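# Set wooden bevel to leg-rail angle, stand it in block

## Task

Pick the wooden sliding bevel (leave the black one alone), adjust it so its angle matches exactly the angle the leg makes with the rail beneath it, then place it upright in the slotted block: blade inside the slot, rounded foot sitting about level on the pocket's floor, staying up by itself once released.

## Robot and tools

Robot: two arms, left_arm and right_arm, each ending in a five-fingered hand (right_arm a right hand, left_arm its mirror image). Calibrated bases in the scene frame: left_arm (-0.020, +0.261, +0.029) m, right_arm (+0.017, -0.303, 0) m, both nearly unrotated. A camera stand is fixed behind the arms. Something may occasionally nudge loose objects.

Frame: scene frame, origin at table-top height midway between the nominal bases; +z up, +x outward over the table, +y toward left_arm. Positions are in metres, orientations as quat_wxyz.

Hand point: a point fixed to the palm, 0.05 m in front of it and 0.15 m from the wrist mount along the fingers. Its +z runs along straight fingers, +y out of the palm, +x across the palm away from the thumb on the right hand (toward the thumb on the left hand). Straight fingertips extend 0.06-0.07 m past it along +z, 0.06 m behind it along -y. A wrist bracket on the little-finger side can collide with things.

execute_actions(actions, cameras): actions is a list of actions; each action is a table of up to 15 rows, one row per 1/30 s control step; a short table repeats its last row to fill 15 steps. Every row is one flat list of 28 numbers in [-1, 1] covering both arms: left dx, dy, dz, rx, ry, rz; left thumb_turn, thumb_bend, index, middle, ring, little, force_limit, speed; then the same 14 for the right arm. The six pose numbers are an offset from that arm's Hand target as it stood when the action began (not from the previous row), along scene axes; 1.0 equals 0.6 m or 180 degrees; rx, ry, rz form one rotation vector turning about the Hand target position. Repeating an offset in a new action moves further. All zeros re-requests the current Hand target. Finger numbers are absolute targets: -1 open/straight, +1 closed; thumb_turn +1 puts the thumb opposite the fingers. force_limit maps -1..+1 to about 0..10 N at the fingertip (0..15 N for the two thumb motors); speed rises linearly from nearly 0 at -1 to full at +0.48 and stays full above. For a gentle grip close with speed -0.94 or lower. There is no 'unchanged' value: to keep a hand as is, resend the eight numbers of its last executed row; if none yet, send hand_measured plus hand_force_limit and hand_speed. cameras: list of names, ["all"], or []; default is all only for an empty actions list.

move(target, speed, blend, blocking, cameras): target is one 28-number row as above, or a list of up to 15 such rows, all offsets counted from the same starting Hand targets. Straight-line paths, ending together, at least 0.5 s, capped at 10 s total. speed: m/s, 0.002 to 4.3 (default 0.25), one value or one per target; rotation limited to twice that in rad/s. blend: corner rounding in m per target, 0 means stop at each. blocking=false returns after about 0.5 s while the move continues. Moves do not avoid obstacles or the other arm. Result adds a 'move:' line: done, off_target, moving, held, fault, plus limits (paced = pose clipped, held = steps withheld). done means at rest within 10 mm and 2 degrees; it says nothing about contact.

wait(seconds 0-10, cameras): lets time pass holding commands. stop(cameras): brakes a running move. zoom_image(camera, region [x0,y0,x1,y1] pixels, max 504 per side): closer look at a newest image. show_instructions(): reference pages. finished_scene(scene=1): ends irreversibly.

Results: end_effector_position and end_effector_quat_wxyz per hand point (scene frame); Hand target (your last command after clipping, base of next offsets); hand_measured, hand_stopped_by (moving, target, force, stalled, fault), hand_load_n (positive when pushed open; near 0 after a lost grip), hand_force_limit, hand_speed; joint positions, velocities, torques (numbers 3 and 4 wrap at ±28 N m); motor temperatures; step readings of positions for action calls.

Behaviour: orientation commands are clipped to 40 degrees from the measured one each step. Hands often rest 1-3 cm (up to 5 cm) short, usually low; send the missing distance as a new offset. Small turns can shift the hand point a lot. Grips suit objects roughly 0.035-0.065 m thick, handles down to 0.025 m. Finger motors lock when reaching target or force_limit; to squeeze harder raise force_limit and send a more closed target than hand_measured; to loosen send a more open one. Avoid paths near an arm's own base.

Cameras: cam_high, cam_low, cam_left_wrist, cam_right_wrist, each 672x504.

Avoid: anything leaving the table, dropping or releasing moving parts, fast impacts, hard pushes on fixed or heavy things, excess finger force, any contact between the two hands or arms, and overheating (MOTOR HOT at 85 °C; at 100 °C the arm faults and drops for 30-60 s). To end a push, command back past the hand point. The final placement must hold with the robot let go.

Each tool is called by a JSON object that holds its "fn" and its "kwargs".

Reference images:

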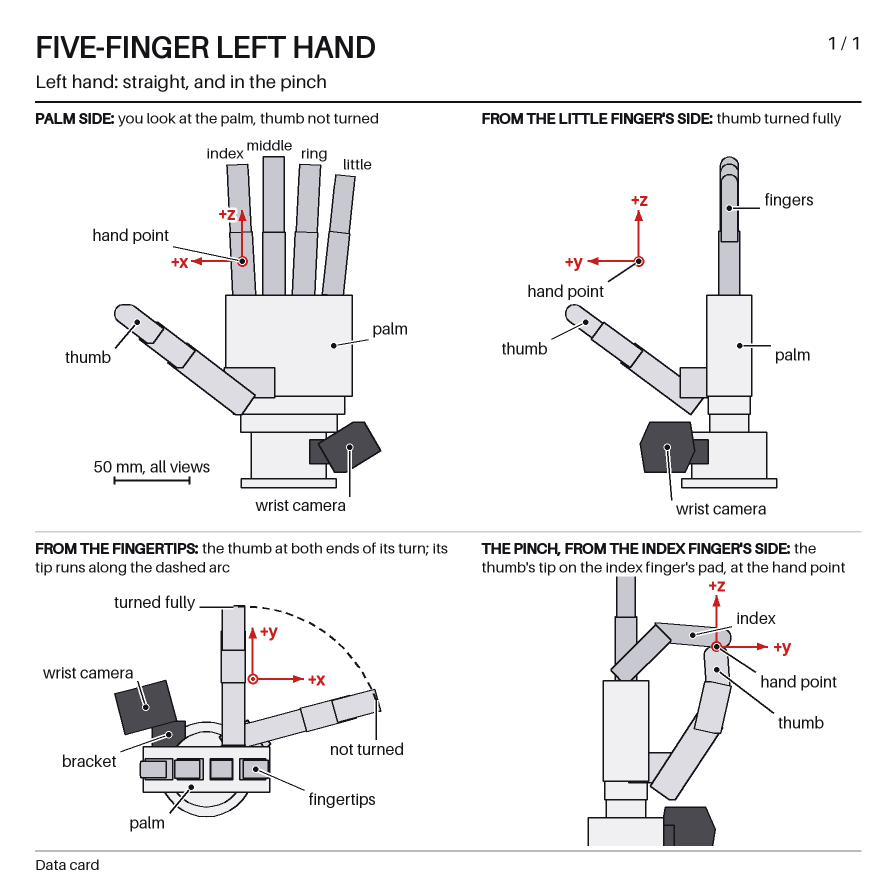

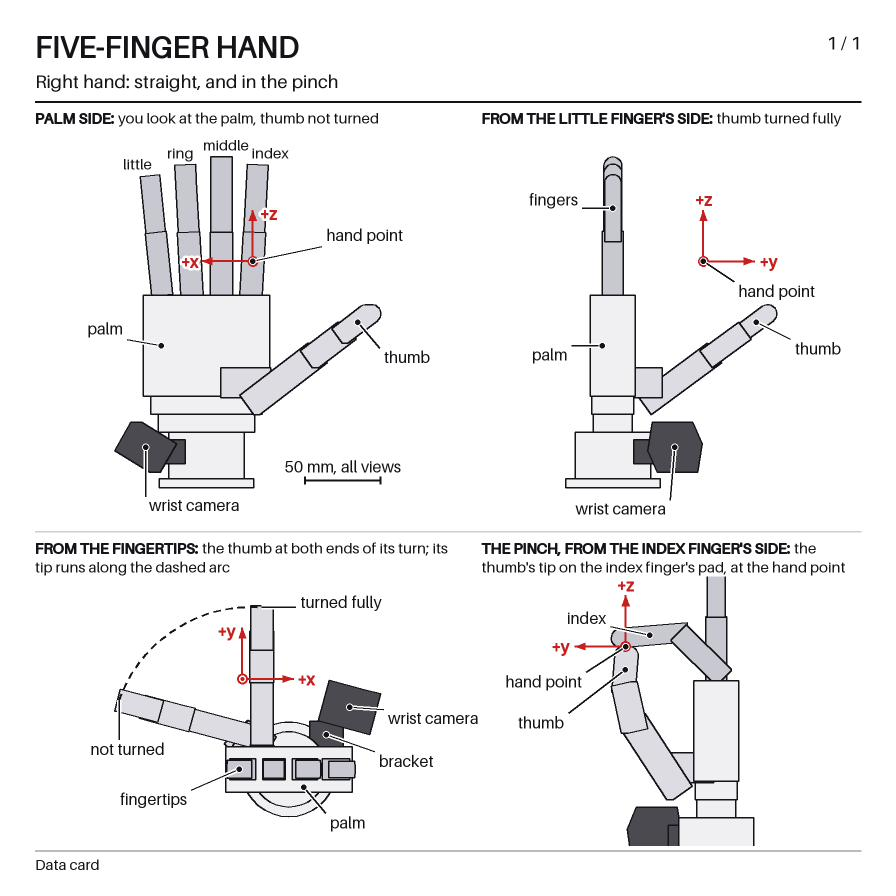

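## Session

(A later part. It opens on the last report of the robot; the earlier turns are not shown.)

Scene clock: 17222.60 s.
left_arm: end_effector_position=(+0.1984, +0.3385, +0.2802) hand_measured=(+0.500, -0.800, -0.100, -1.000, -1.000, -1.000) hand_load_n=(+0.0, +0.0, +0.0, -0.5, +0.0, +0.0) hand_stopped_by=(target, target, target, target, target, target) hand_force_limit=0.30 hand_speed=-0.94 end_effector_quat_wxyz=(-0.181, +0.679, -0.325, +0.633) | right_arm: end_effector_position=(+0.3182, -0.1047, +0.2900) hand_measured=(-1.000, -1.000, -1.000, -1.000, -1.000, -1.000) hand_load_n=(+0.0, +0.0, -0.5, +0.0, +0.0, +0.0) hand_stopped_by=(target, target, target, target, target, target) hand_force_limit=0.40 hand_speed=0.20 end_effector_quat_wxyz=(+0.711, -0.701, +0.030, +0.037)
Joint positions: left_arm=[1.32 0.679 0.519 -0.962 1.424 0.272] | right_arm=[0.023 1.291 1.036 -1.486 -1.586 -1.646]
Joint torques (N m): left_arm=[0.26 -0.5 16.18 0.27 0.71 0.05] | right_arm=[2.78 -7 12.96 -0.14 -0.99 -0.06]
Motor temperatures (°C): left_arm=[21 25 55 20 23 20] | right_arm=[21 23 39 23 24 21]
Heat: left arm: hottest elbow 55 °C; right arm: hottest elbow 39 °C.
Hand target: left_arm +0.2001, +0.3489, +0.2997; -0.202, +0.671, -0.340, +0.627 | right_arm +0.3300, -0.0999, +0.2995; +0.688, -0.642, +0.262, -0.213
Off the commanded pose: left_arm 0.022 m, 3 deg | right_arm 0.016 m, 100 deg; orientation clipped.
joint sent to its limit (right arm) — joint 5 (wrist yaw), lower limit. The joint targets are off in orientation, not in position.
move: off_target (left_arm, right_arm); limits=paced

{"fn": "move", "kwargs": {"target": [[0,0,0,0,0,0,0.5,-0.8,-0.1,-1,-1,-1,0.3,-0.94,0,0,0,0.0163,-0.0052,-0.3317,-1,-1,-1,-1,-1,-1,0.4,0.2]], "speed": [0.25]}}

Scene clock: 17247.80 s.
left_arm: end_effector_position=(+0.1984, +0.3385, +0.2802) hand_measured=(+0.500, -0.800, -0.100, -1.000, -1.000, -1.000) hand_load_n=(+0.0, +0.0, +0.0, +0.0, +0.0, +0.0) hand_stopped_by=(target, target, target, target, target, target) hand_force_limit=0.30 hand_speed=-0.94 end_effector_quat_wxyz=(-0.181, +0.679, -0.325, +0.633) | right_arm: end_effector_position=(+0.3182, -0.1047, +0.2906) hand_measured=(-1.000, -1.000, -1.000, -1.000, -1.000, -1.000) hand_load_n=(-0.5, +0.0, +0.0, +0.0, -0.5, +0.0) hand_stopped_by=(target, target, target, target, target, target) hand_force_limit=0.40 hand_speed=0.20 end_effector_quat_wxyz=(+0.711, -0.701, +0.035, +0.041)
Joint positions: left_arm=[1.32 0.679 0.519 -0.962 1.424 0.272] | right_arm=[0.023 1.313 1.052 -1.584 -1.586 -1.737]
Joint torques (N m): left_arm=[0.15 -0.5 16.18 0.27 0.71 0.05] | right_arm=[2.78 -7.24 12.78 -0.24 -0.96 -0.05]
Motor temperatures (°C): left_arm=[21 25 56 20 23 20] | right_arm=[21 23 40 23 24 21]
Heat: left arm: hottest elbow 56 °C; right arm: hottest elbow 40 °C.
Hand target: left_arm +0.2001, +0.3489, +0.2997; -0.202, +0.671, -0.340, +0.627 | right_arm +0.3300, -0.0999, +0.2996; +0.690, -0.639, +0.267, -0.209
Off the commanded pose: left_arm 0.022 m, 3 deg | right_arm 0.016 m, 100 deg; orientation clipped.
joint sent to its limit (right arm) — joint 5 (wrist yaw), lower limit. The joint targets are off in orientation, not in position.
move: off_target (left_arm, right_arm); limits=paced

{"fn": "move", "kwargs": {"target": [[0,0,0,0,0,0,0.5,-0.8,-0.1,-1,-1,-1,0.3,-0.94,0.1167,-0.35,0.05,-0.0795,0.0326,-0.0698,-1,-1,-1,-1,-1,-1,0.4,0.2]], "speed": [0.25]}}

Scene clock: 17270.63 s.
left_arm: end_effector_position=(+0.1984, +0.3385, +0.2802) hand_measured=(+0.500, -0.800, -0.100, -1.000, -1.000, -1.000) hand_load_n=(+0.0, +0.0, +0.0, +0.0, +0.0, +0.0) hand_stopped_by=(target, target, target, target, target, target) hand_force_limit=0.30 hand_speed=-0.94 end_effector_quat_wxyz=(-0.181, +0.679, -0.325, +0.633) | right_arm: end_effector_position=(+0.4023, -0.3137, +0.3336) hand_measured=(-1.000, -1.000, -1.000, -1.000, -1.000, -1.000) hand_load_n=(-0.5, +0.0, +0.0, +0.0, +0.0, +0.0) hand_stopped_by=(target, target, target, target, target, target) hand_force_limit=0.40 hand_speed=0.20 end_effector_quat_wxyz=(-0.563, +0.697, -0.343, +0.282)
Joint positions: left_arm=[1.32 0.679 0.519 -0.962 1.424 0.272] | right_arm=[-0.484 0.933 0.911 -0.453 -1.1 -0.437]
Joint torques (N m): left_arm=[0.21 -0.5 16.18 0.27 0.71 0.05] | right_arm=[2.49 -6.12 8.65 2.82 -0.31 0.1]
Motor temperatures (°C): left_arm=[21 25 56 20 24 20] | right_arm=[21 23 38 23 24 21]
Heat: left arm: hottest elbow 56 °C; right arm: hottest elbow 38 °C.
Hand target: left_arm +0.2001, +0.3489, +0.2997; -0.202, +0.671, -0.340, +0.627 | right_arm +0.4000, -0.3099, +0.3296; -0.564, +0.697, -0.342, +0.281
Off the commanded pose: left_arm 0.022 m, 3 deg | right_arm 0.006 m, 0 deg.
move: off_target (left_arm)

{"fn": "move", "kwargs": {"target": [[0,0,0,0,0,0,0.5,-0.8,-0.1,-1,-1,-1,0.3,-0.94,-0.0667,0.3167,-0.05,0.0648,-0.0769,-0.2595,-1,-1,-1,-1,-1,-1,0.4,0.2],[0,0,0,0,0,0,0.5,-0.8,-0.1,-1,-1,-1,0.3,-0.94,-0.1167,0.5167,-0.2167,0.0648,-0.0769,-0.2595,-1,-1,-1,-1,-1,-1,0.4,0.2],[0,0,0,0,0,0,0.5,-0.8,-0.1,-1,-1,-1,0.3,-0.94,-0.1167,0.522,-0.383,0.0648,-0.0769,-0.2595,-1,-1,-1,-1,-1,-1,0.4,0.2]], "speed": [0.25,0.25,0.15], "blend": [0.03,0.03,0], "cameras": ["cam_high", "cam_right_wrist"]}}

Scene clock: 17285.17 s.
left_arm: end_effector_position=(+0.1984, +0.3385, +0.2802) hand_measured=(+0.500, -0.800, -0.100, -1.000, -1.000, -1.000) hand_load_n=(-0.5, +0.0, +0.0, +0.0, +0.0, +0.0) hand_stopped_by=(target, target, target, target, target, target) hand_force_limit=0.30 hand_speed=-0.94 end_effector_quat_wxyz=(-0.181, +0.679, -0.325, +0.633) | right_arm: end_effector_position=(+0.3334, +0.0012, +0.1068) hand_measured=(-1.000, -1.000, -1.000, -1.000, -1.000, -1.000) hand_load_n=(-0.5, +0.0, -0.5, +0.0, +0.0, +0.0) hand_stopped_by=(target, target, target, target, target, target) hand_force_limit=0.40 hand_speed=0.20 end_effector_quat_wxyz=(+0.509, -0.403, +0.555, -0.520)
Joint positions: left_arm=[1.32 0.679 0.519 -0.962 1.424 0.272] | right_arm=[1.214 1.71 0.424 1.573 1.363 -0.136]
Joint torques (N m): left_arm=[0.21 -0.5 16.18 0.27 0.71 0.05] | right_arm=[2.73 -7.77 3.28 2.5 -0.26 -0.05]
Motor temperatures (°C): left_arm=[21 25 57 20 24 20] | right_arm=[21 23 36 23 24 21]
Heat: left arm: hottest elbow 57 °C; right arm: hottest elbow 36 °C.
Hand target: left_arm +0.2001, +0.3489, +0.2997; -0.202, +0.671, -0.340, +0.627 | right_arm +0.3300, +0.0032, +0.0998; +0.509, -0.408, +0.547, -0.525
Off the commanded pose: left_arm 0.022 m, 3 deg | right_arm 0.008 m, 1 deg.
joint sent to its limit (right arm) — joint 4 (wrist pitch), upper limit. The joint targets still meet the commanded pose.
move: off_target (left_arm)
camera_calibration:
cam_right_wrist: T_world_to_cam=[[0.0298141, -0.113154, -0.99313, 0.0961078], [-0.286424, 0.950939, -0.116945, 0.11765], [0.957639, 0.287943, -0.00405858, -0.203637], [0, 0, 0, 1]] pos_world=[0.225844, -0.0423672, 0.10838]
Images, in order (width x height): cam_high 672x504, cam_right_wrist 672x504.

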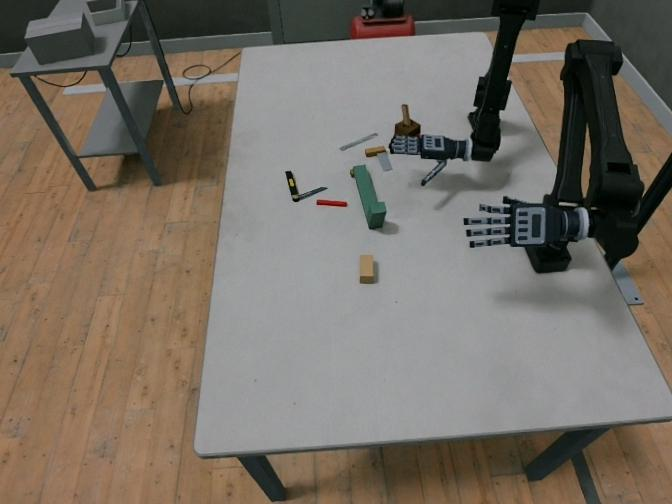

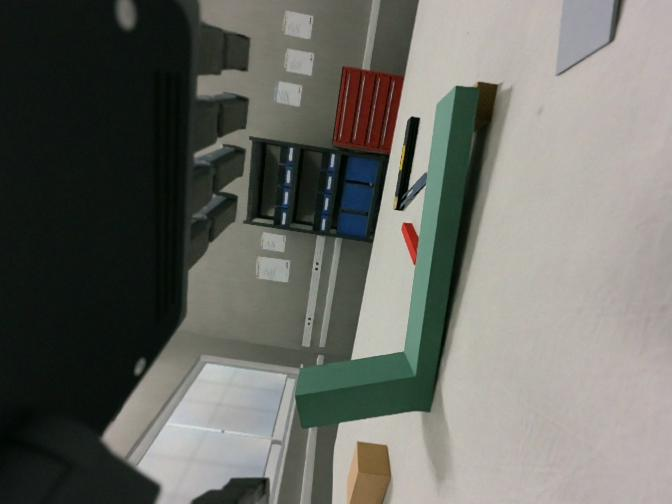

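{"fn": "zoom_image", "kwargs": {"camera": "cam_right_wrist", "region": [285, 320, 445, 440]}}

{"fn": "zoom_image", "kwargs": {"camera": "cam_right_wrist", "region": [390, 70, 510, 160]}}

Scaled by 3.150 from the camera's 672x504 image, which has a finer 960x720 frame.

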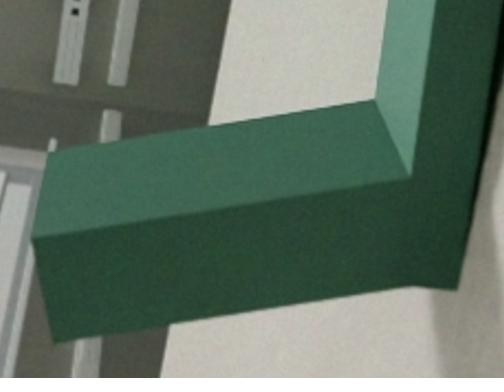

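Scaled by 4.200 from the camera's 672x504 image, which has a finer 960x720 frame.

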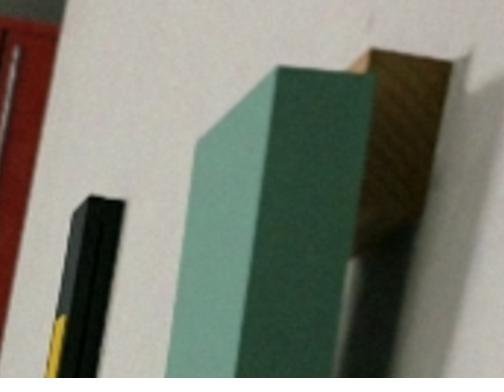

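{"fn": "move", "kwargs": {"target": [[0,0,0,0,0,0,0.5,-0.8,-0.1,-1,-1,-1,0.3,-0.94,-0.05,0.1367,-0.0367,0,0,0,-1,-1,-1,-1,-1,-1,0.4,0.2]], "speed": [0.15], "cameras": ["cam_right_wrist"]}}

Scene clock: 17399.63 s.
left_arm: end_effector_position=(+0.1984, +0.3385, +0.2802) hand_measured=(+0.500, -0.800, -0.100, -1.000, -1.000, -1.000) hand_load_n=(+0.0, +0.0, +0.0, +0.0, +0.0, +0.0) hand_stopped_by=(target, target, target, target, target, target) hand_force_limit=0.30 hand_speed=-0.94 end_effector_quat_wxyz=(-0.181, +0.679, -0.325, +0.633) | right_arm: end_effector_position=(+0.3006, +0.0760, +0.0812) hand_measured=(-1.000, -1.000, -1.000, -1.000, -1.000, -1.000) hand_load_n=(+0.0, +0.0, +0.0, +0.0, +0.0, +0.0) hand_stopped_by=(target, target, target, target, target, target) hand_force_limit=0.40 hand_speed=0.20 end_effector_quat_wxyz=(+0.499, -0.423, +0.556, -0.513)
Joint positions: left_arm=[1.32 0.679 0.519 -0.962 1.424 0.272] | right_arm=[1.358 1.858 0.593 1.573 1.492 -0.185]
Joint torques (N m): left_arm=[0.26 -0.5 16.18 0.27 0.71 0.05] | right_arm=[2.55 -9.88 5.74 2.35 -0.12 -0.07]
Motor temperatures (°C): left_arm=[21 24 58 20 24 20] | right_arm=[21 23 29 23 23 21]
Heat: left arm: hottest elbow 58 °C; right arm: hottest elbow 29 °C.
Hand target: left_arm +0.2001, +0.3489, +0.2997; -0.202, +0.671, -0.340, +0.627 | right_arm +0.3001, +0.0851, +0.0777; +0.509, -0.408, +0.547, -0.526
Off the commanded pose: left_arm 0.022 m, 3 deg | right_arm 0.010 m, 3 deg.
joint sent to its limit (right arm) — joint 4 (wrist pitch), upper limit. The joint targets are off in orientation, not in position.
move: off_target (left_arm, right_arm)
camera_calibration:
cam_right_wrist: T_world_to_cam=[[-0.00552945, -0.129961, -0.991504, 0.0919083], [-0.308484, 0.943382, -0.121934, 0.0417526], [0.951213, 0.305189, -0.0453074, -0.18993], [0, 0, 0, 1]] pos_world=[0.194052, 0.0305204, 0.0876132]
Images, in order (width x height): cam_right_wrist 672x504.

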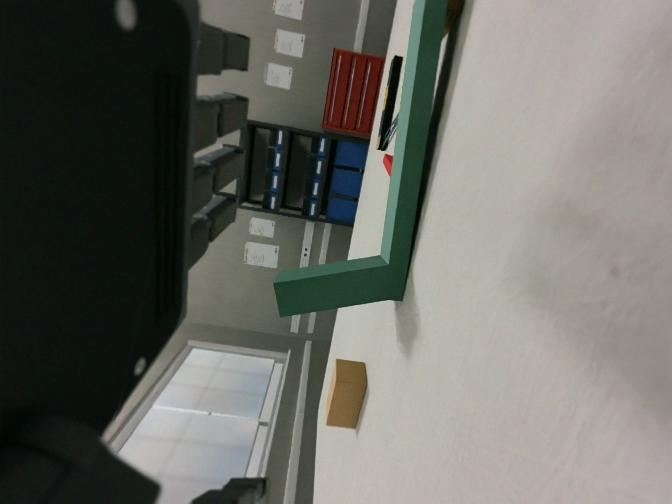

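{"fn": "zoom_image", "kwargs": {"camera": "cam_right_wrist", "region": [265, 240, 345, 330]}}

{"fn": "zoom_image", "kwargs": {"camera": "cam_right_wrist", "region": [345, 220, 425, 310]}}

{"fn": "zoom_image", "kwargs": {"camera": "cam_right_wrist", "region": [390, 0, 470, 90]}}

Scaled by 5.600 from the camera's 672x504 image, which has a finer 960x720 frame.

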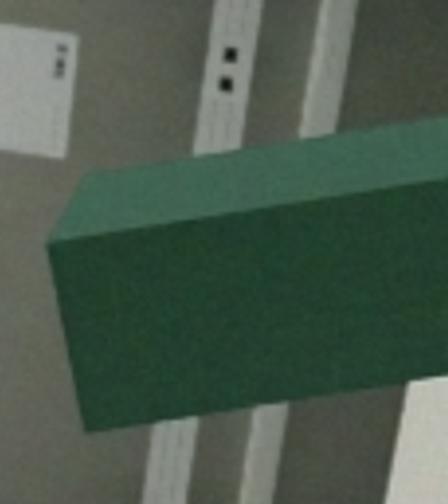

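Scaled by 5.600 from the camera's 672x504 image, which has a finer 960x720 frame.

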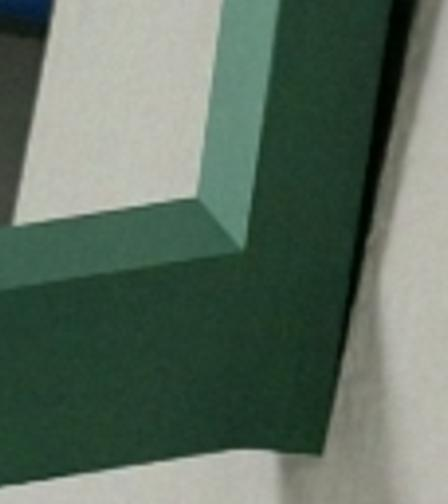

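Scaled by 5.600 from the camera's 672x504 image, which has a finer 960x720 frame.

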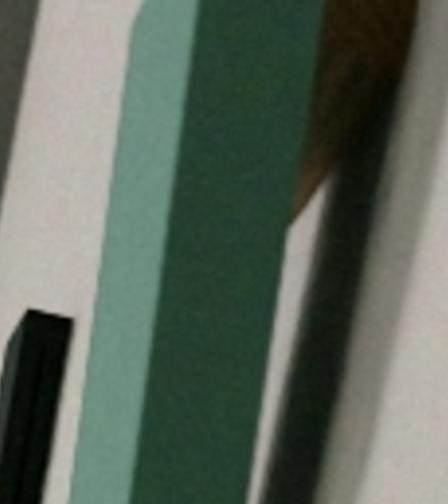

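{"fn": "move", "kwargs": {"target": [[0,0,0,0,0,0,0.5,-0.8,-0.1,-1,-1,-1,0.3,-0.94,0.03,-0.142,0.204,0,0,0,-1,-1,-1,-1,-1,-1,0.4,0.2],[0,0,0,0,0,0,0.5,-0.8,-0.1,-1,-1,-1,0.3,-0.94,0.1,-0.342,0.370,0,0,0,-1,-1,-1,-1,-1,-1,0.4,0.2],[0,0,0,0,0,0,0.5,-0.8,-0.1,-1,-1,-1,0.3,-0.94,0.1665,-0.6585,0.4205,-0.0648,0.0769,0.2595,-1,-1,-1,-1,-1,-1,0.4,0.2],[0,0,0,0,0,0,0.5,-0.8,-0.1,-1,-1,-1,0.3,-0.94,-0.0335,-0.742,0.287,-0.0648,0.0769,0.2595,-1,-1,-1,-1,-1,-1,0.4,0.2]], "speed": [0.2,0.25,0.25,0.2], "blend": [0.03,0.03,0.03,0], "cameras": ["cam_right_wrist"]}}

Scene clock: 17546.93 s.
left_arm: end_effector_position=(+0.1984, +0.3385, +0.2802) hand_measured=(+0.500, -0.800, -0.100, -1.000, -1.000, -1.000) hand_load_n=(+0.0, +0.0, +0.0, +0.0, +0.0, +0.0) hand_stopped_by=(target, target, target, target, target, target) hand_force_limit=0.30 hand_speed=-0.94 end_effector_quat_wxyz=(-0.181, +0.679, -0.325, +0.633) | right_arm: end_effector_position=(+0.2721, -0.3521, +0.2355) hand_measured=(-1.000, -1.000, -1.000, -1.000, -1.000, -1.000) hand_load_n=(+0.0, +0.0, +0.0, +0.0, +0.0, +0.0) hand_stopped_by=(target, target, target, target, target, target) hand_force_limit=0.40 hand_speed=0.20 end_effector_quat_wxyz=(-0.568, +0.690, -0.356, +0.274)
Joint positions: left_arm=[1.32 0.679 0.519 -0.962 1.424 0.272] | right_arm=[-0.928 0.943 0.76 -1.453 -1.363 -1.611]
Joint torques (N m): left_arm=[0.21 -0.5 16.18 0.27 0.71 0.05] | right_arm=[2.61 -2.43 13.37 -0.01 -0.97 -0.05]
Motor temperatures (°C): left_arm=[21 24 59 20 24 20] | right_arm=[21 24 30 23 22 21]
Heat: left arm: hottest elbow 59 °C; right arm: hottest elbow 30 °C.
Hand target: left_arm +0.2001, +0.3489, +0.2997; -0.202, +0.671, -0.340, +0.627 | right_arm +0.2799, -0.3599, +0.2499; -0.564, +0.697, -0.342, +0.281
Off the commanded pose: left_arm 0.022 m, 3 deg | right_arm 0.018 m, 2 deg.
move: off_target (left_arm, right_arm)
camera_calibration:
cam_right_wrist: T_world_to_cam=[[-0.0335811, -0.305275, -0.951672, 0.1256], [-0.907232, 0.408785, -0.099116, 0.424924], [0.419287, 0.860059, -0.290683, 0.372808], [0, 0, 0, 1]] pos_world=[0.233409, -0.455997, 0.270015]
Images, in order (width x height): cam_right_wrist 672x504.

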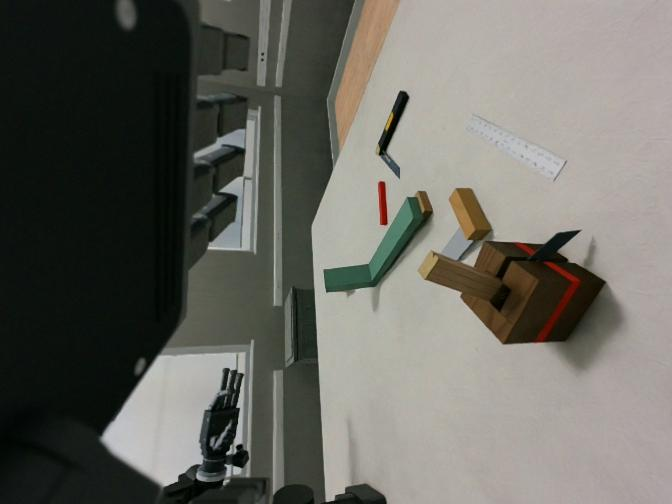

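{"fn": "move", "kwargs": {"target": [[0,0,0,0,0,0,0.5,-0.8,-0.1,-1,-1,-1,0.3,-0.94,-0.0265,0.03,-0.2442,0,0,0,-1,-1,-1,-1,-1,-1,0.4,0.2]], "speed": [0.12], "cameras": ["cam_right_wrist"]}}

{"fn": "zoom_image", "kwargs": {"camera": "cam_right_wrist", "region": [340, 185, 430, 255]}}

{"fn": "zoom_image", "kwargs": {"camera": "cam_right_wrist", "region": [330, 210, 480, 350]}}

{"fn": "zoom_image", "kwargs": {"camera": "cam_right_wrist", "region": [240, 210, 370, 310]}}

Scene clock: 17564.50 s.
left_arm: end_effector_position=(+0.1984, +0.3385, +0.2802) hand_measured=(+0.500, -0.800, -0.100, -1.000, -1.000, -1.000) hand_load_n=(+0.0, +0.5, +0.0, +0.0, +0.0, +0.0) hand_stopped_by=(target, target, target, target, target, target) hand_force_limit=0.30 hand_speed=-0.94 end_effector_quat_wxyz=(-0.181, +0.679, -0.325, +0.633) | right_arm: end_effector_position=(+0.2667, -0.3459, +0.1095) hand_measured=(-1.000, -1.000, -1.000, -1.000, -1.000, -1.000) hand_load_n=(+0.0, +0.0, +0.0, +0.0, -0.5, +0.0) hand_stopped_by=(target, target, target, target, target, target) hand_force_limit=0.40 hand_speed=0.20 end_effector_quat_wxyz=(-0.560, +0.701, -0.334, +0.289)
Joint positions: left_arm=[1.32 0.679 0.519 -0.962 1.424 0.272] | right_arm=[-0.929 1.086 0.49 -1.07 -1.363 -1.699]
Joint torques (N m): left_arm=[0.21 -0.5 16.18 0.27 0.71 0.04] | right_arm=[1.96 -3.08 5.89 0.87 -0.97 0.12]
Motor temperatures (°C): left_arm=[21 24 60 20 24 20] | right_arm=[21 23 31 23 23 21]
Heat: left arm: hottest elbow 60 °C; right arm: hottest elbow 31 °C.
Hand target: left_arm +0.2001, +0.3489, +0.2997; -0.202, +0.671, -0.340, +0.627 | right_arm +0.2641, -0.3420, +0.1034; -0.564, +0.697, -0.342, +0.282
Off the commanded pose: left_arm 0.022 m, 3 deg | right_arm 0.008 m, 1 deg.
move: off_target (left_arm)
camera_calibration:
cam_right_wrist: T_world_to_cam=[[0.00508348, -0.347843, -0.937539, -0.0191472], [-0.909664, 0.387774, -0.148803, 0.403903], [0.415314, 0.853602, -0.314449, 0.334469], [0, 0, 0, 1]] pos_world=[0.228604, -0.448787, 0.147324]
Images, in order (width x height): cam_right_wrist 672x504.

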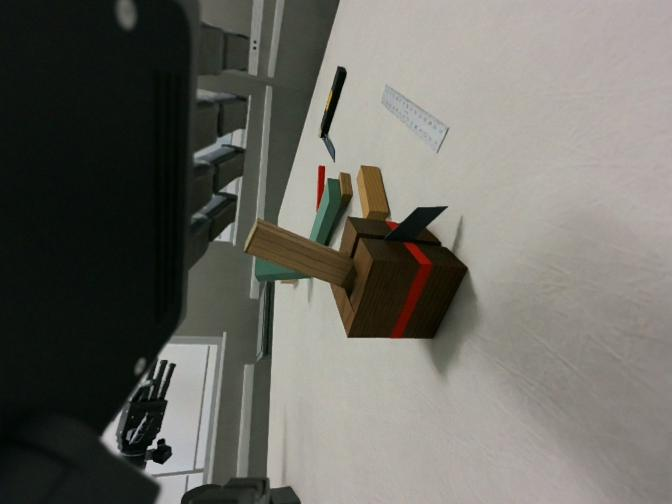

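Scaled by 5.600 from the camera's 672x504 image, which has a finer 960x720 frame.

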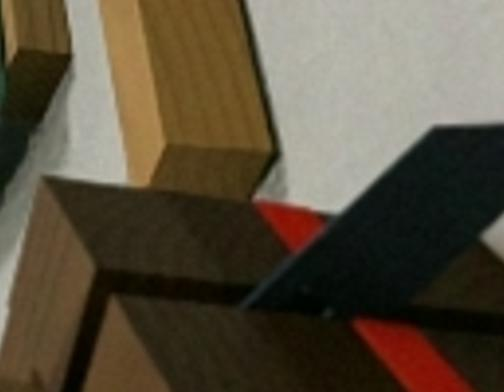

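Scaled by 3.360 from the camera's 672x504 image, which has a finer 960x720 frame.

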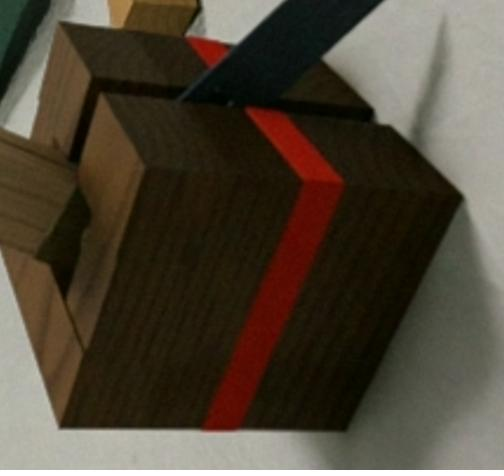

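Scaled by 3.877 from the camera's 672x504 image, which has a finer 960x720 frame.

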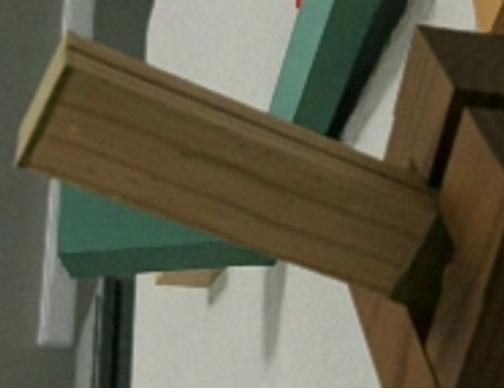

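{"fn": "zoom_image", "kwargs": {"camera": "cam_right_wrist", "region": [240, 212, 285, 257]}}

{"fn": "zoom_image", "kwargs": {"camera": "cam_right_wrist", "region": [315, 245, 360, 290]}}

{"fn": "zoom_image", "kwargs": {"camera": "cam_right_wrist", "region": [380, 197, 455, 247]}}

Scaled by 11.200 from the camera's 672x504 image, which has a finer 960x720 frame.

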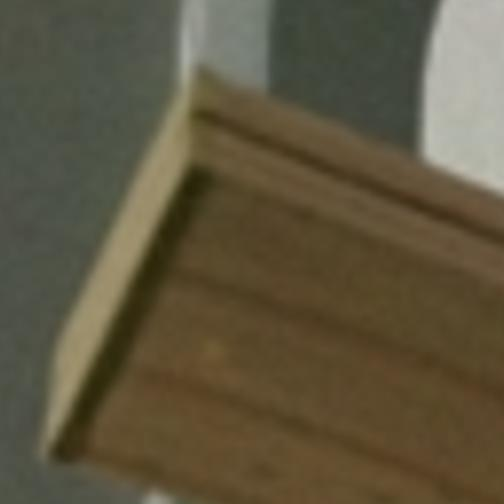

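Scaled by 11.200 from the camera's 672x504 image, which has a finer 960x720 frame.

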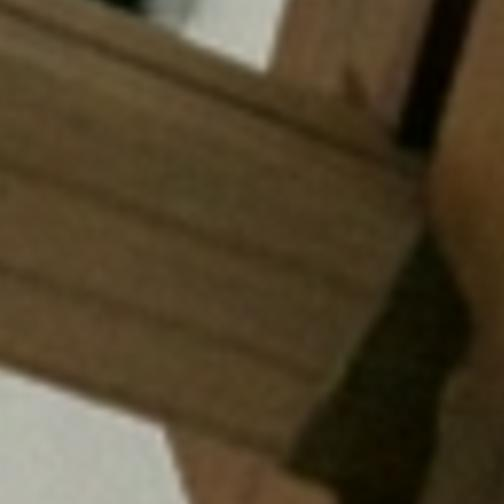

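Scaled by 6.720 from the camera's 672x504 image, which has a finer 960x720 frame.

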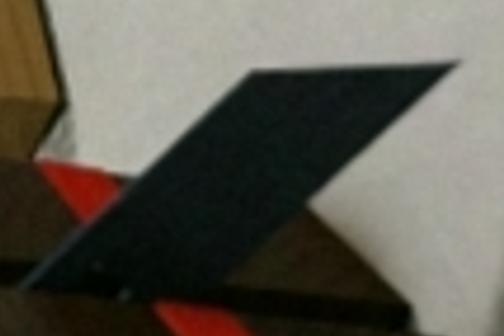

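{"fn": "move", "kwargs": {"target": [[0.083,-0.331,0,0,0,-0.3,-1,-1,-1,-1,-1,-1,0.3,0.2,0.0265,-0.03,0.2442,0,0,0,-1,-1,-1,-1,-1,-1,0.4,0.2],[0.3665,-0.748,-0.166,0.1235,-0.2566,-0.5002,-1,-1,-1,-1,-1,-1,0.3,0.2,0.0265,-0.03,0.2442,0,0,0,-1,-1,-1,-1,-1,-1,0.4,0.2],[0.408,-0.9315,-0.34,0.1235,-0.2566,-0.5002,-1,-1,-1,-1,-1,-1,0.3,0.2,0.0265,-0.03,0.2442,0,0,0,-1,-1,-1,-1,-1,-1,0.4,0.2]], "speed": [0.25,0.25,0.15], "blend": [0.03,0,0], "cameras": ["cam_high", "cam_left_wrist"]}}

Scene clock: 17697.73 s.
left_arm: end_effector_position=(+0.4324, -0.1985, +0.0885) hand_measured=(-1.000, -1.000, -1.000, -1.000, -1.000, -1.000) hand_load_n=(+0.0, +0.0, +0.0, +0.0, +0.0, -0.5) hand_stopped_by=(target, target, target, target, target, target) hand_force_limit=0.30 hand_speed=0.20 end_effector_quat_wxyz=(-0.089, +0.050, +0.710, -0.697) | right_arm: end_effector_position=(+0.2732, -0.3529, +0.2328) hand_measured=(-1.000, -1.000, -1.000, -1.000, -1.000, -1.000) hand_load_n=(-0.5, +0.0, +0.0, +0.5, +0.0, +0.0) hand_stopped_by=(target, target, target, target, target, target) hand_force_limit=0.40 hand_speed=0.20 end_effector_quat_wxyz=(-0.571, +0.688, -0.359, +0.267)
Joint positions: left_arm=[-0.504 2.113 1.23 0.834 1.282 -0.009] | right_arm=[-0.927 0.963 0.761 -1.46 -1.364 -1.621]
Joint torques (N m): left_arm=[-0.79 -16.44 12.27 2.25 -0.03 0.01] | right_arm=[2.55 -3.96 13.34 -0.05 -0.94 -0.06]
Motor temperatures (°C): left_arm=[21 24 59 20 24 20] | right_arm=[21 23 29 23 24 21]
Heat: left arm: hottest elbow 59 °C; right arm: hottest elbow 29 °C.
Hand target: left_arm +0.4448, -0.2101, +0.0958; -0.071, +0.071, +0.703, -0.704 | right_arm +0.2800, -0.3601, +0.2499; -0.564, +0.697, -0.342, +0.281
Off the commanded pose: left_arm 0.018 m, 3 deg | right_arm 0.020 m, 3 deg.
move: off_target (left_arm, right_arm)
camera_calibration:
cam_left_wrist: T_world_to_cam=[[-0.191045, 0.0138366, 0.981484, -0.00121357], [-0.76622, 0.62287, -0.157925, 0.477463], [-0.613522, -0.782203, -0.108394, 0.233018], [0, 0, 0, 1]] pos_world=[0.508571, -0.115113, 0.101852]
Images, in order (width x height): cam_high 672x504, cam_left_wrist 672x504.

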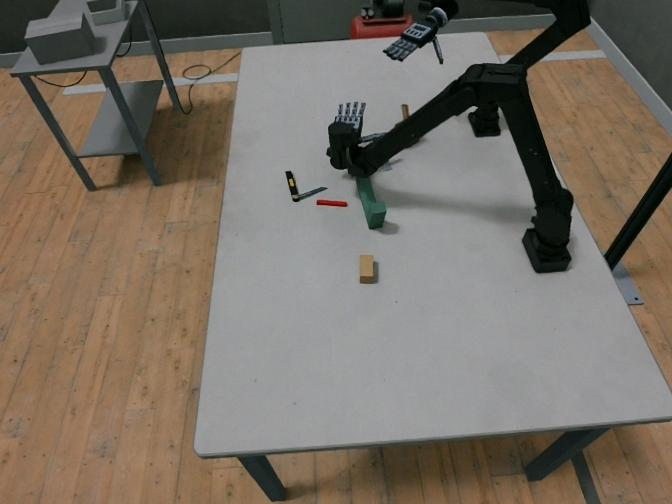

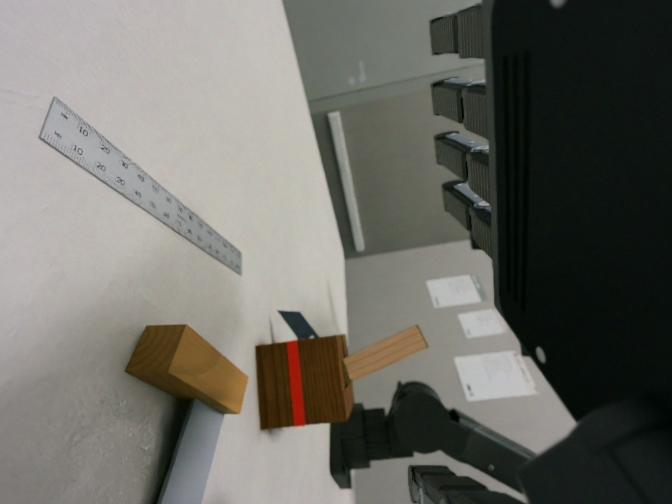

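{"fn": "move", "kwargs": {"target": [[-0.025,-0.02,-0.063,0,0,0,-1,-1,-1,-1,-1,-1,0.3,0.2,0,0,0,0,0,0,-1,-1,-1,-1,-1,-1,0.4,0.2]], "speed": [0.1], "cameras": ["cam_left_wrist"]}}

{"fn": "zoom_image", "kwargs": {"camera": "cam_left_wrist", "region": [260, 290, 340, 370]}}

{"fn": "zoom_image", "kwargs": {"camera": "cam_left_wrist", "region": [330, 310, 440, 420]}}

Scene clock: 17717.30 s.
left_arm: end_effector_position=(+0.4241, -0.2131, +0.0568) hand_measured=(-1.000, -1.000, -1.000, -1.000, -1.000, -1.000) hand_load_n=(-0.5, +0.0, +0.0, +0.0, +0.0, +0.0) hand_stopped_by=(target, target, target, target, target, target) hand_force_limit=0.30 hand_speed=0.20 end_effector_quat_wxyz=(-0.082, +0.056, +0.709, -0.699) | right_arm: end_effector_position=(+0.2732, -0.3529, +0.2328) hand_measured=(-1.000, -1.000, -1.000, -1.000, -1.000, -1.000) hand_load_n=(-0.5, +0.0, +0.0, +0.0, +0.0, +0.0) hand_stopped_by=(target, target, target, target, target, target) hand_force_limit=0.40 hand_speed=0.20 end_effector_quat_wxyz=(-0.571, +0.688, -0.359, +0.267)
Joint positions: left_arm=[-0.533 2.18 1.23 0.917 1.252 -0.008] | right_arm=[-0.927 0.963 0.761 -1.46 -1.364 -1.621]
Joint torques (N m): left_arm=[-0.91 -16.91 10.22 2.28 -0.05 -0.01] | right_arm=[2.55 -3.96 13.37 -0.08 -0.93 -0.07]
Motor temperatures (°C): left_arm=[21 25 57 21 24 20] | right_arm=[21 22 32 23 24 21]
Heat: left arm: hottest elbow 57 °C; right arm: hottest elbow 32 °C.
Hand target: left_arm +0.4298, -0.2221, +0.0579; -0.071, +0.071, +0.703, -0.704 | right_arm +0.2800, -0.3601, +0.2499; -0.564, +0.697, -0.342, +0.281
Off the commanded pose: left_arm 0.011 m, 2 deg | right_arm 0.020 m, 3 deg.
move: off_target (left_arm, right_arm)
camera_calibration:
cam_left_wrist: T_world_to_cam=[[-0.207167, 0.0206722, 0.978087, 0.0370648], [-0.763892, 0.621183, -0.174928, 0.474813], [-0.611188, -0.783393, -0.112898, 0.212025], [0, 0, 0, 1]] pos_world=[0.499971, -0.129613, 0.0707425]
Images, in order (width x height): cam_left_wrist 672x504.

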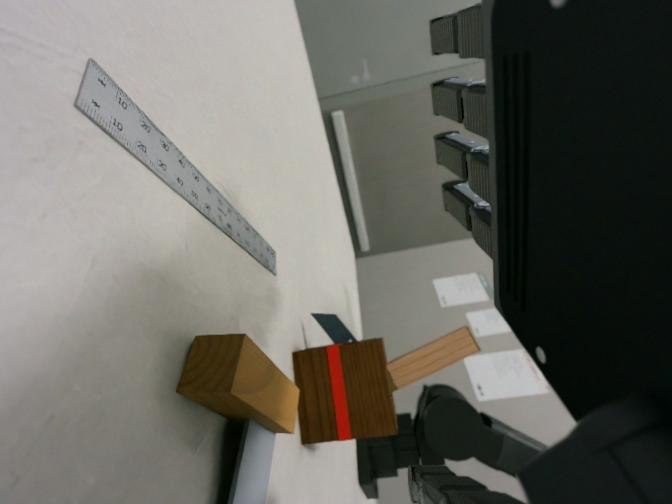

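Scaled by 6.300 from the camera's 672x504 image, which has a finer 960x720 frame.

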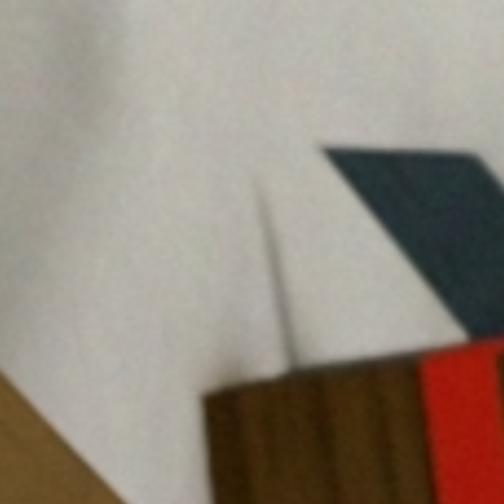

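Scaled by 4.582 from the camera's 672x504 image, which has a finer 960x720 frame.

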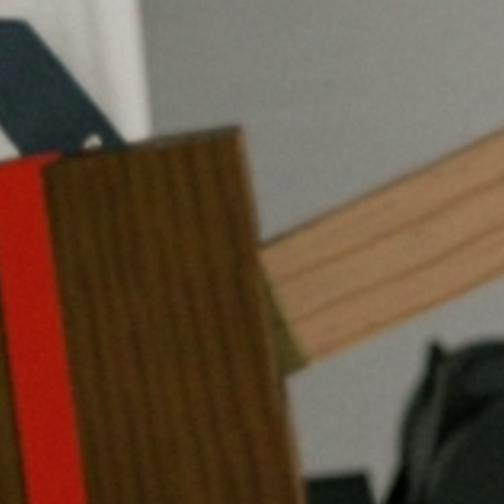

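{"fn": "zoom_image", "kwargs": {"camera": "cam_left_wrist", "region": [306, 308, 362, 350]}}

{"fn": "zoom_image", "kwargs": {"camera": "cam_left_wrist", "region": [382, 340, 442, 395]}}

{"fn": "zoom_image", "kwargs": {"camera": "cam_left_wrist", "region": [430, 315, 490, 370]}}

{"fn": "zoom_image", "kwargs": {"camera": "cam_left_wrist", "region": [285, 330, 405, 450]}}

Scaled by 9.000 from the camera's 672x504 image, which has a finer 960x720 frame.

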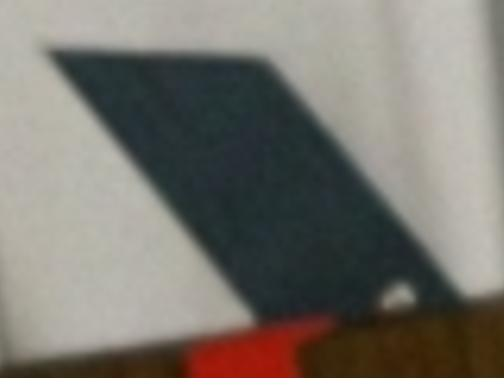

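Scaled by 8.400 from the camera's 672x504 image, which has a finer 960x720 frame.

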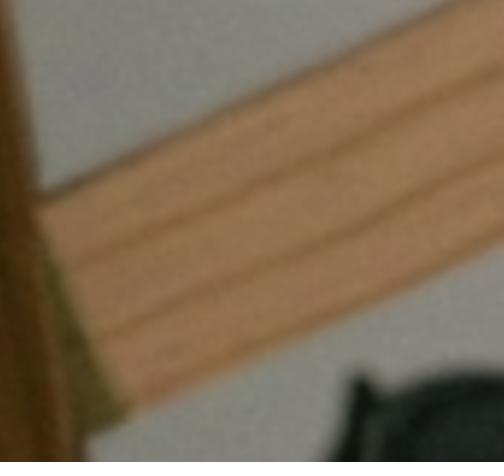

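Scaled by 8.400 from the camera's 672x504 image, which has a finer 960x720 frame.

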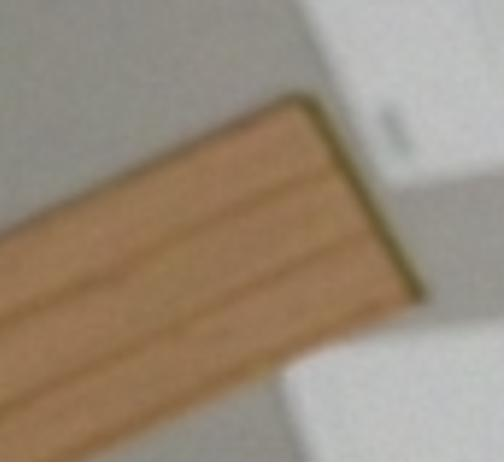

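Scaled by 4.200 from the camera's 672x504 image, which has a finer 960x720 frame.

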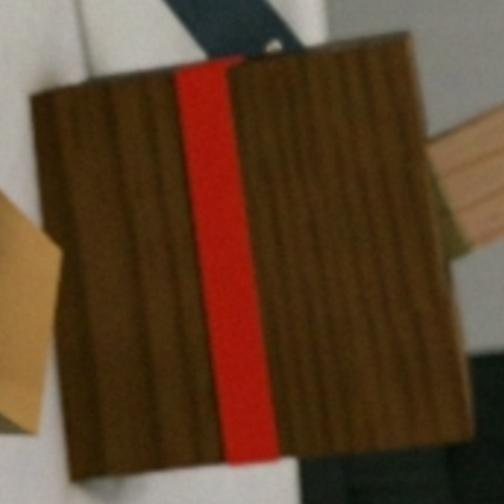

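{"fn": "zoom_image", "kwargs": {"camera": "cam_left_wrist", "region": [308, 308, 344, 332]}}

{"fn": "zoom_image", "kwargs": {"camera": "cam_left_wrist", "region": [326, 322, 362, 346]}}

Scaled by 14.000 from the camera's 672x504 image, which has a finer 960x720 frame.

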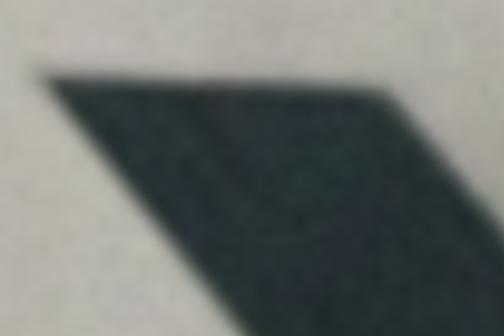

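Scaled by 14.000 from the camera's 672x504 image, which has a finer 960x720 frame.

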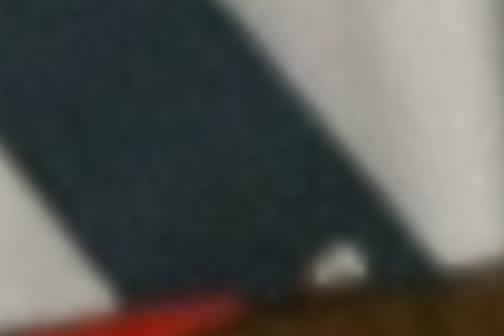

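{"fn": "zoom_image", "kwargs": {"camera": "cam_left_wrist", "region": [286, 338, 310, 362]}}

{"fn": "zoom_image", "kwargs": {"camera": "cam_left_wrist", "region": [290, 428, 314, 452]}}

{"fn": "zoom_image", "kwargs": {"camera": "cam_left_wrist", "region": [370, 328, 394, 352]}}

{"fn": "zoom_image", "kwargs": {"camera": "cam_left_wrist", "region": [384, 422, 408, 446]}}

Scaled by 21.000 from the camera's 672x504 image, which has a finer 960x720 frame.

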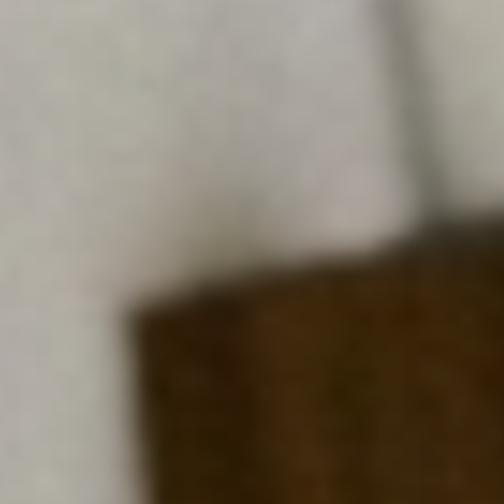

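Scaled by 21.000 from the camera's 672x504 image, which has a finer 960x720 frame.

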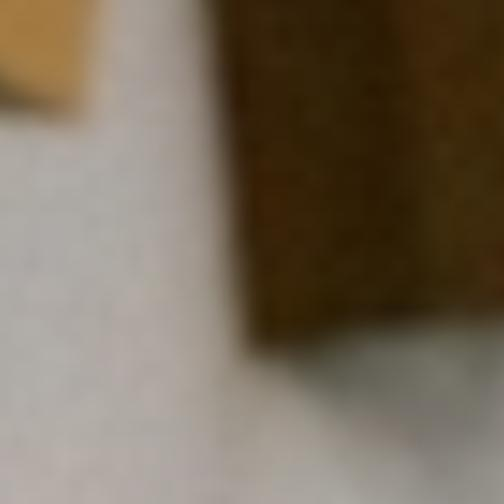

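Scaled by 21.000 from the camera's 672x504 image, which has a finer 960x720 frame.

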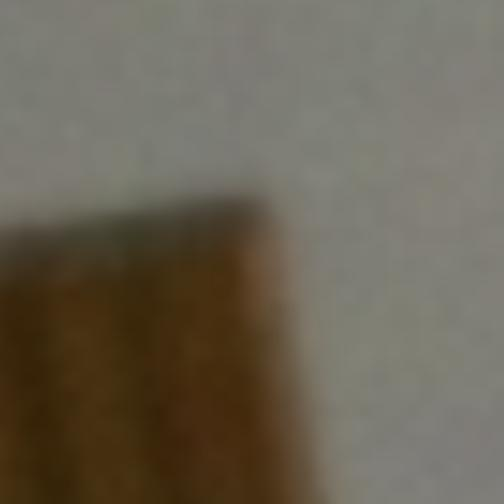

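Scaled by 21.000 from the camera's 672x504 image, which has a finer 960x720 frame.

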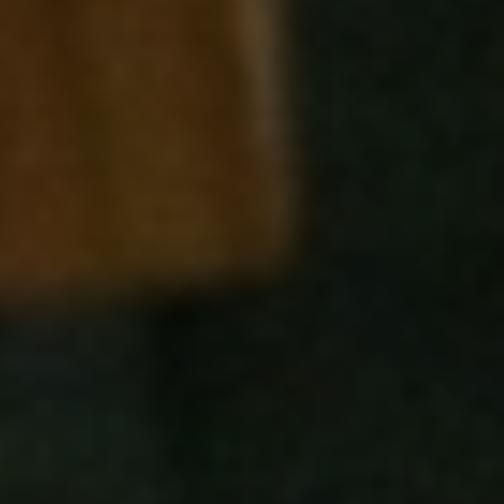

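{"fn": "move", "kwargs": {"target": [[0.02,0.06,0.1,0,0,0,-1,-1,-1,-1,-1,-1,0.3,0.2,0.2,0.083,0.133,0,0,0,-1,-1,-1,-1,-1,-1,0.4,0.2],[-0.0163,0.2035,0.2368,0,0,0,-1,-1,-1,-1,-1,-1,0.3,0.2,0.2,0.083,0.133,0,0,0,-1,-1,-1,-1,-1,-1,0.4,0.2],[-0.36,0.80,0.43,-0.1235,0.2566,0.5002,-1,-1,-1,-1,-1,-1,0.3,0.2,0.2,0.083,0.133,0,0,0,-1,-1,-1,-1,-1,-1,0.4,0.2]], "speed": [0.12,0.25,0.35], "blend": [0.02,0.03,0], "cameras": ["cam_high"]}}

{"fn": "move", "kwargs": {"target": [[0,0,0,0,0,0,-1,-1,-1,-1,-1,-1,0.3,0.2,-0.067,0.317,-0.05,0.0648,-0.0769,-0.2595,-1,-1,-1,-1,-1,-1,0.4,0.2],[0,0,0,0,0,0,-1,-1,-1,-1,-1,-1,0.3,0.2,-0.142,0.684,-0.216,0.0648,-0.0769,-0.2595,-1,-1,-1,-1,-1,-1,0.4,0.2],[0,0,0,0,0,0,-1,-1,-1,-1,-1,-1,0.3,0.2,-0.142,0.725,-0.45,0.0648,-0.0769,-0.2595,-1,-1,-1,-1,-1,-1,0.4,0.2]], "speed": [0.25,0.25,0.15], "blend": [0.03,0.03,0], "cameras": ["cam_high", "cam_right_wrist"]}}

Scene clock: 18017.93 s.
left_arm: end_effector_position=(+0.2148, +0.2540, +0.2890) hand_measured=(-1.000, -1.000, -1.000, -1.000, -1.000, -1.000) hand_load_n=(+0.0, +0.0, +0.0, +0.0, +0.0, +0.0) hand_stopped_by=(target, target, target, target, target, target) hand_force_limit=0.30 hand_speed=0.20 end_effector_quat_wxyz=(-0.179, +0.682, -0.329, +0.628) | right_arm: end_effector_position=(+0.4001, -0.3141, +0.3278) hand_measured=(-1.000, -1.000, -1.000, -1.000, -1.000, -1.000) hand_load_n=(+0.0, +0.0, +0.0, +0.0, +0.0, +0.0) hand_stopped_by=(target, target, target, target, target, target) hand_force_limit=0.40 hand_speed=0.20 end_effector_quat_wxyz=(-0.563, +0.697, -0.347, +0.278)
Joint positions: left_arm=[0.976 0.184 0.355 -0.531 1.142 -0.514] | right_arm=[-0.489 0.931 0.898 -0.454 -1.101 -0.437]
Joint torques (N m): left_arm=[0.73 3.37 17.44 0.96 0.34 0.03] | right_arm=[2.78 -5.89 9.87 2.81 -0.32 0.12]
Motor temperatures (°C): left_arm=[21 28 47 21 23 20] | right_arm=[21 22 40 23 24 21]
Heat: left arm: hottest elbow 47 °C; right arm: hottest elbow 40 °C.
Hand target: left_arm +0.2137, +0.2579, +0.3160; -0.202, +0.671, -0.340, +0.628 | right_arm +0.3999, -0.3103, +0.3296; -0.564, +0.697, -0.342, +0.281
Off the commanded pose: left_arm 0.027 m, 3 deg | right_arm 0.004 m, 1 deg.
move: off_target (left_arm)
Images, in order (width x height): cam_high 672x504.

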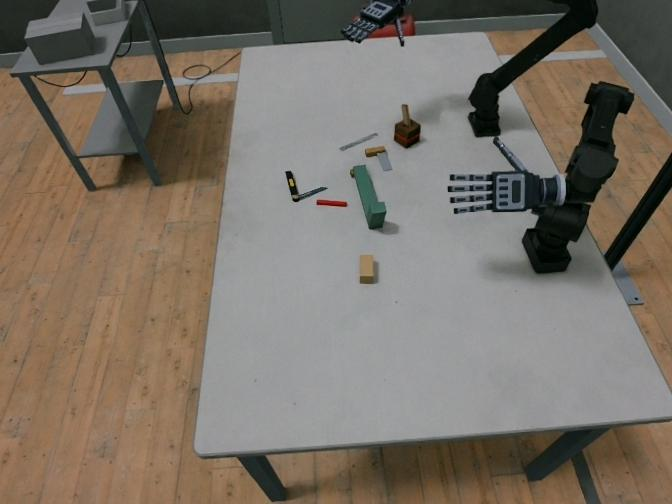

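Scene clock: 18023.07 s.
left_arm: end_effector_position=(+0.2142, +0.2542, +0.2886) hand_measured=(-1.000, -1.000, -1.000, -1.000, -1.000, -1.000) hand_load_n=(+0.0, +0.0, -0.5, +0.0, +0.0, +0.0) hand_stopped_by=(target, target, target, target, target, target) hand_force_limit=0.30 hand_speed=0.20 end_effector_quat_wxyz=(-0.179, +0.682, -0.329, +0.628) | right_arm: end_effector_position=(+0.3162, +0.1125, +0.0634) hand_measured=(-1.000, -1.000, -1.000, -1.000, -1.000, -1.000) hand_load_n=(-0.5, +0.0, +0.0, +0.0, +0.0, +0.0) hand_stopped_by=(target, target, target, target, target, target) hand_force_limit=0.40 hand_speed=0.20 end_effector_quat_wxyz=(+0.493, -0.420, +0.563, -0.513)
Joint positions: left_arm=[0.982 0.184 0.355 -0.536 1.148 -0.509] | right_arm=[1.341 1.921 0.707 1.377 1.494 -0.039]
Joint torques (N m): left_arm=[0.67 3.37 17.52 0.95 0.34 0.06] | right_arm=[2.73 -11.28 6.46 2.4 -0.18 -0.07]
Heat: left arm: hottest elbow 49 °C; right arm: hottest elbow 39 °C.
Hand target: left_arm +0.2137, +0.2579, +0.3160; -0.202, +0.671, -0.340, +0.627 | right_arm +0.3148, +0.1247, +0.0596; +0.509, -0.408, +0.546, -0.526
Off the commanded pose: left_arm 0.028 m, 3 deg | right_arm 0.013 m, 3 deg.
move: off_target (left_arm, right_arm)
camera_calibration:
cam_right_wrist: T_world_to_cam=[[-0.0185547, -0.126887, -0.991744, 0.0828252], [-0.295074, 0.948428, -0.115824, 0.00479577], [0.955294, 0.290489, -0.0550387, -0.215747], [0, 0, 0, 1]] pos_world=[0.209054, 0.068633, 0.0708225]
Images, in order (width x height): cam_high 672x504, cam_right_wrist 672x504.

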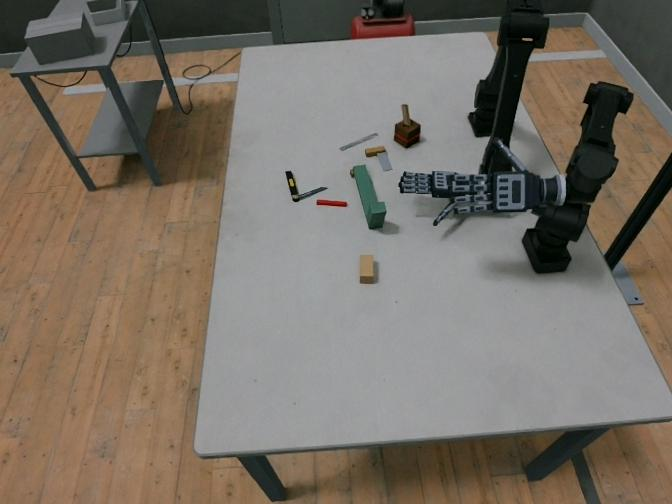

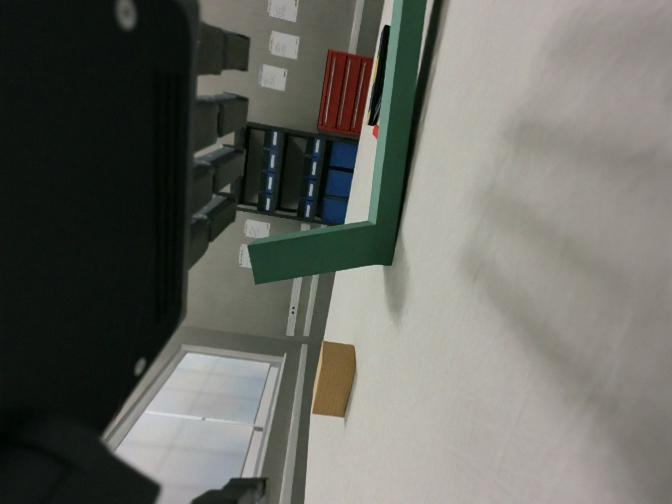

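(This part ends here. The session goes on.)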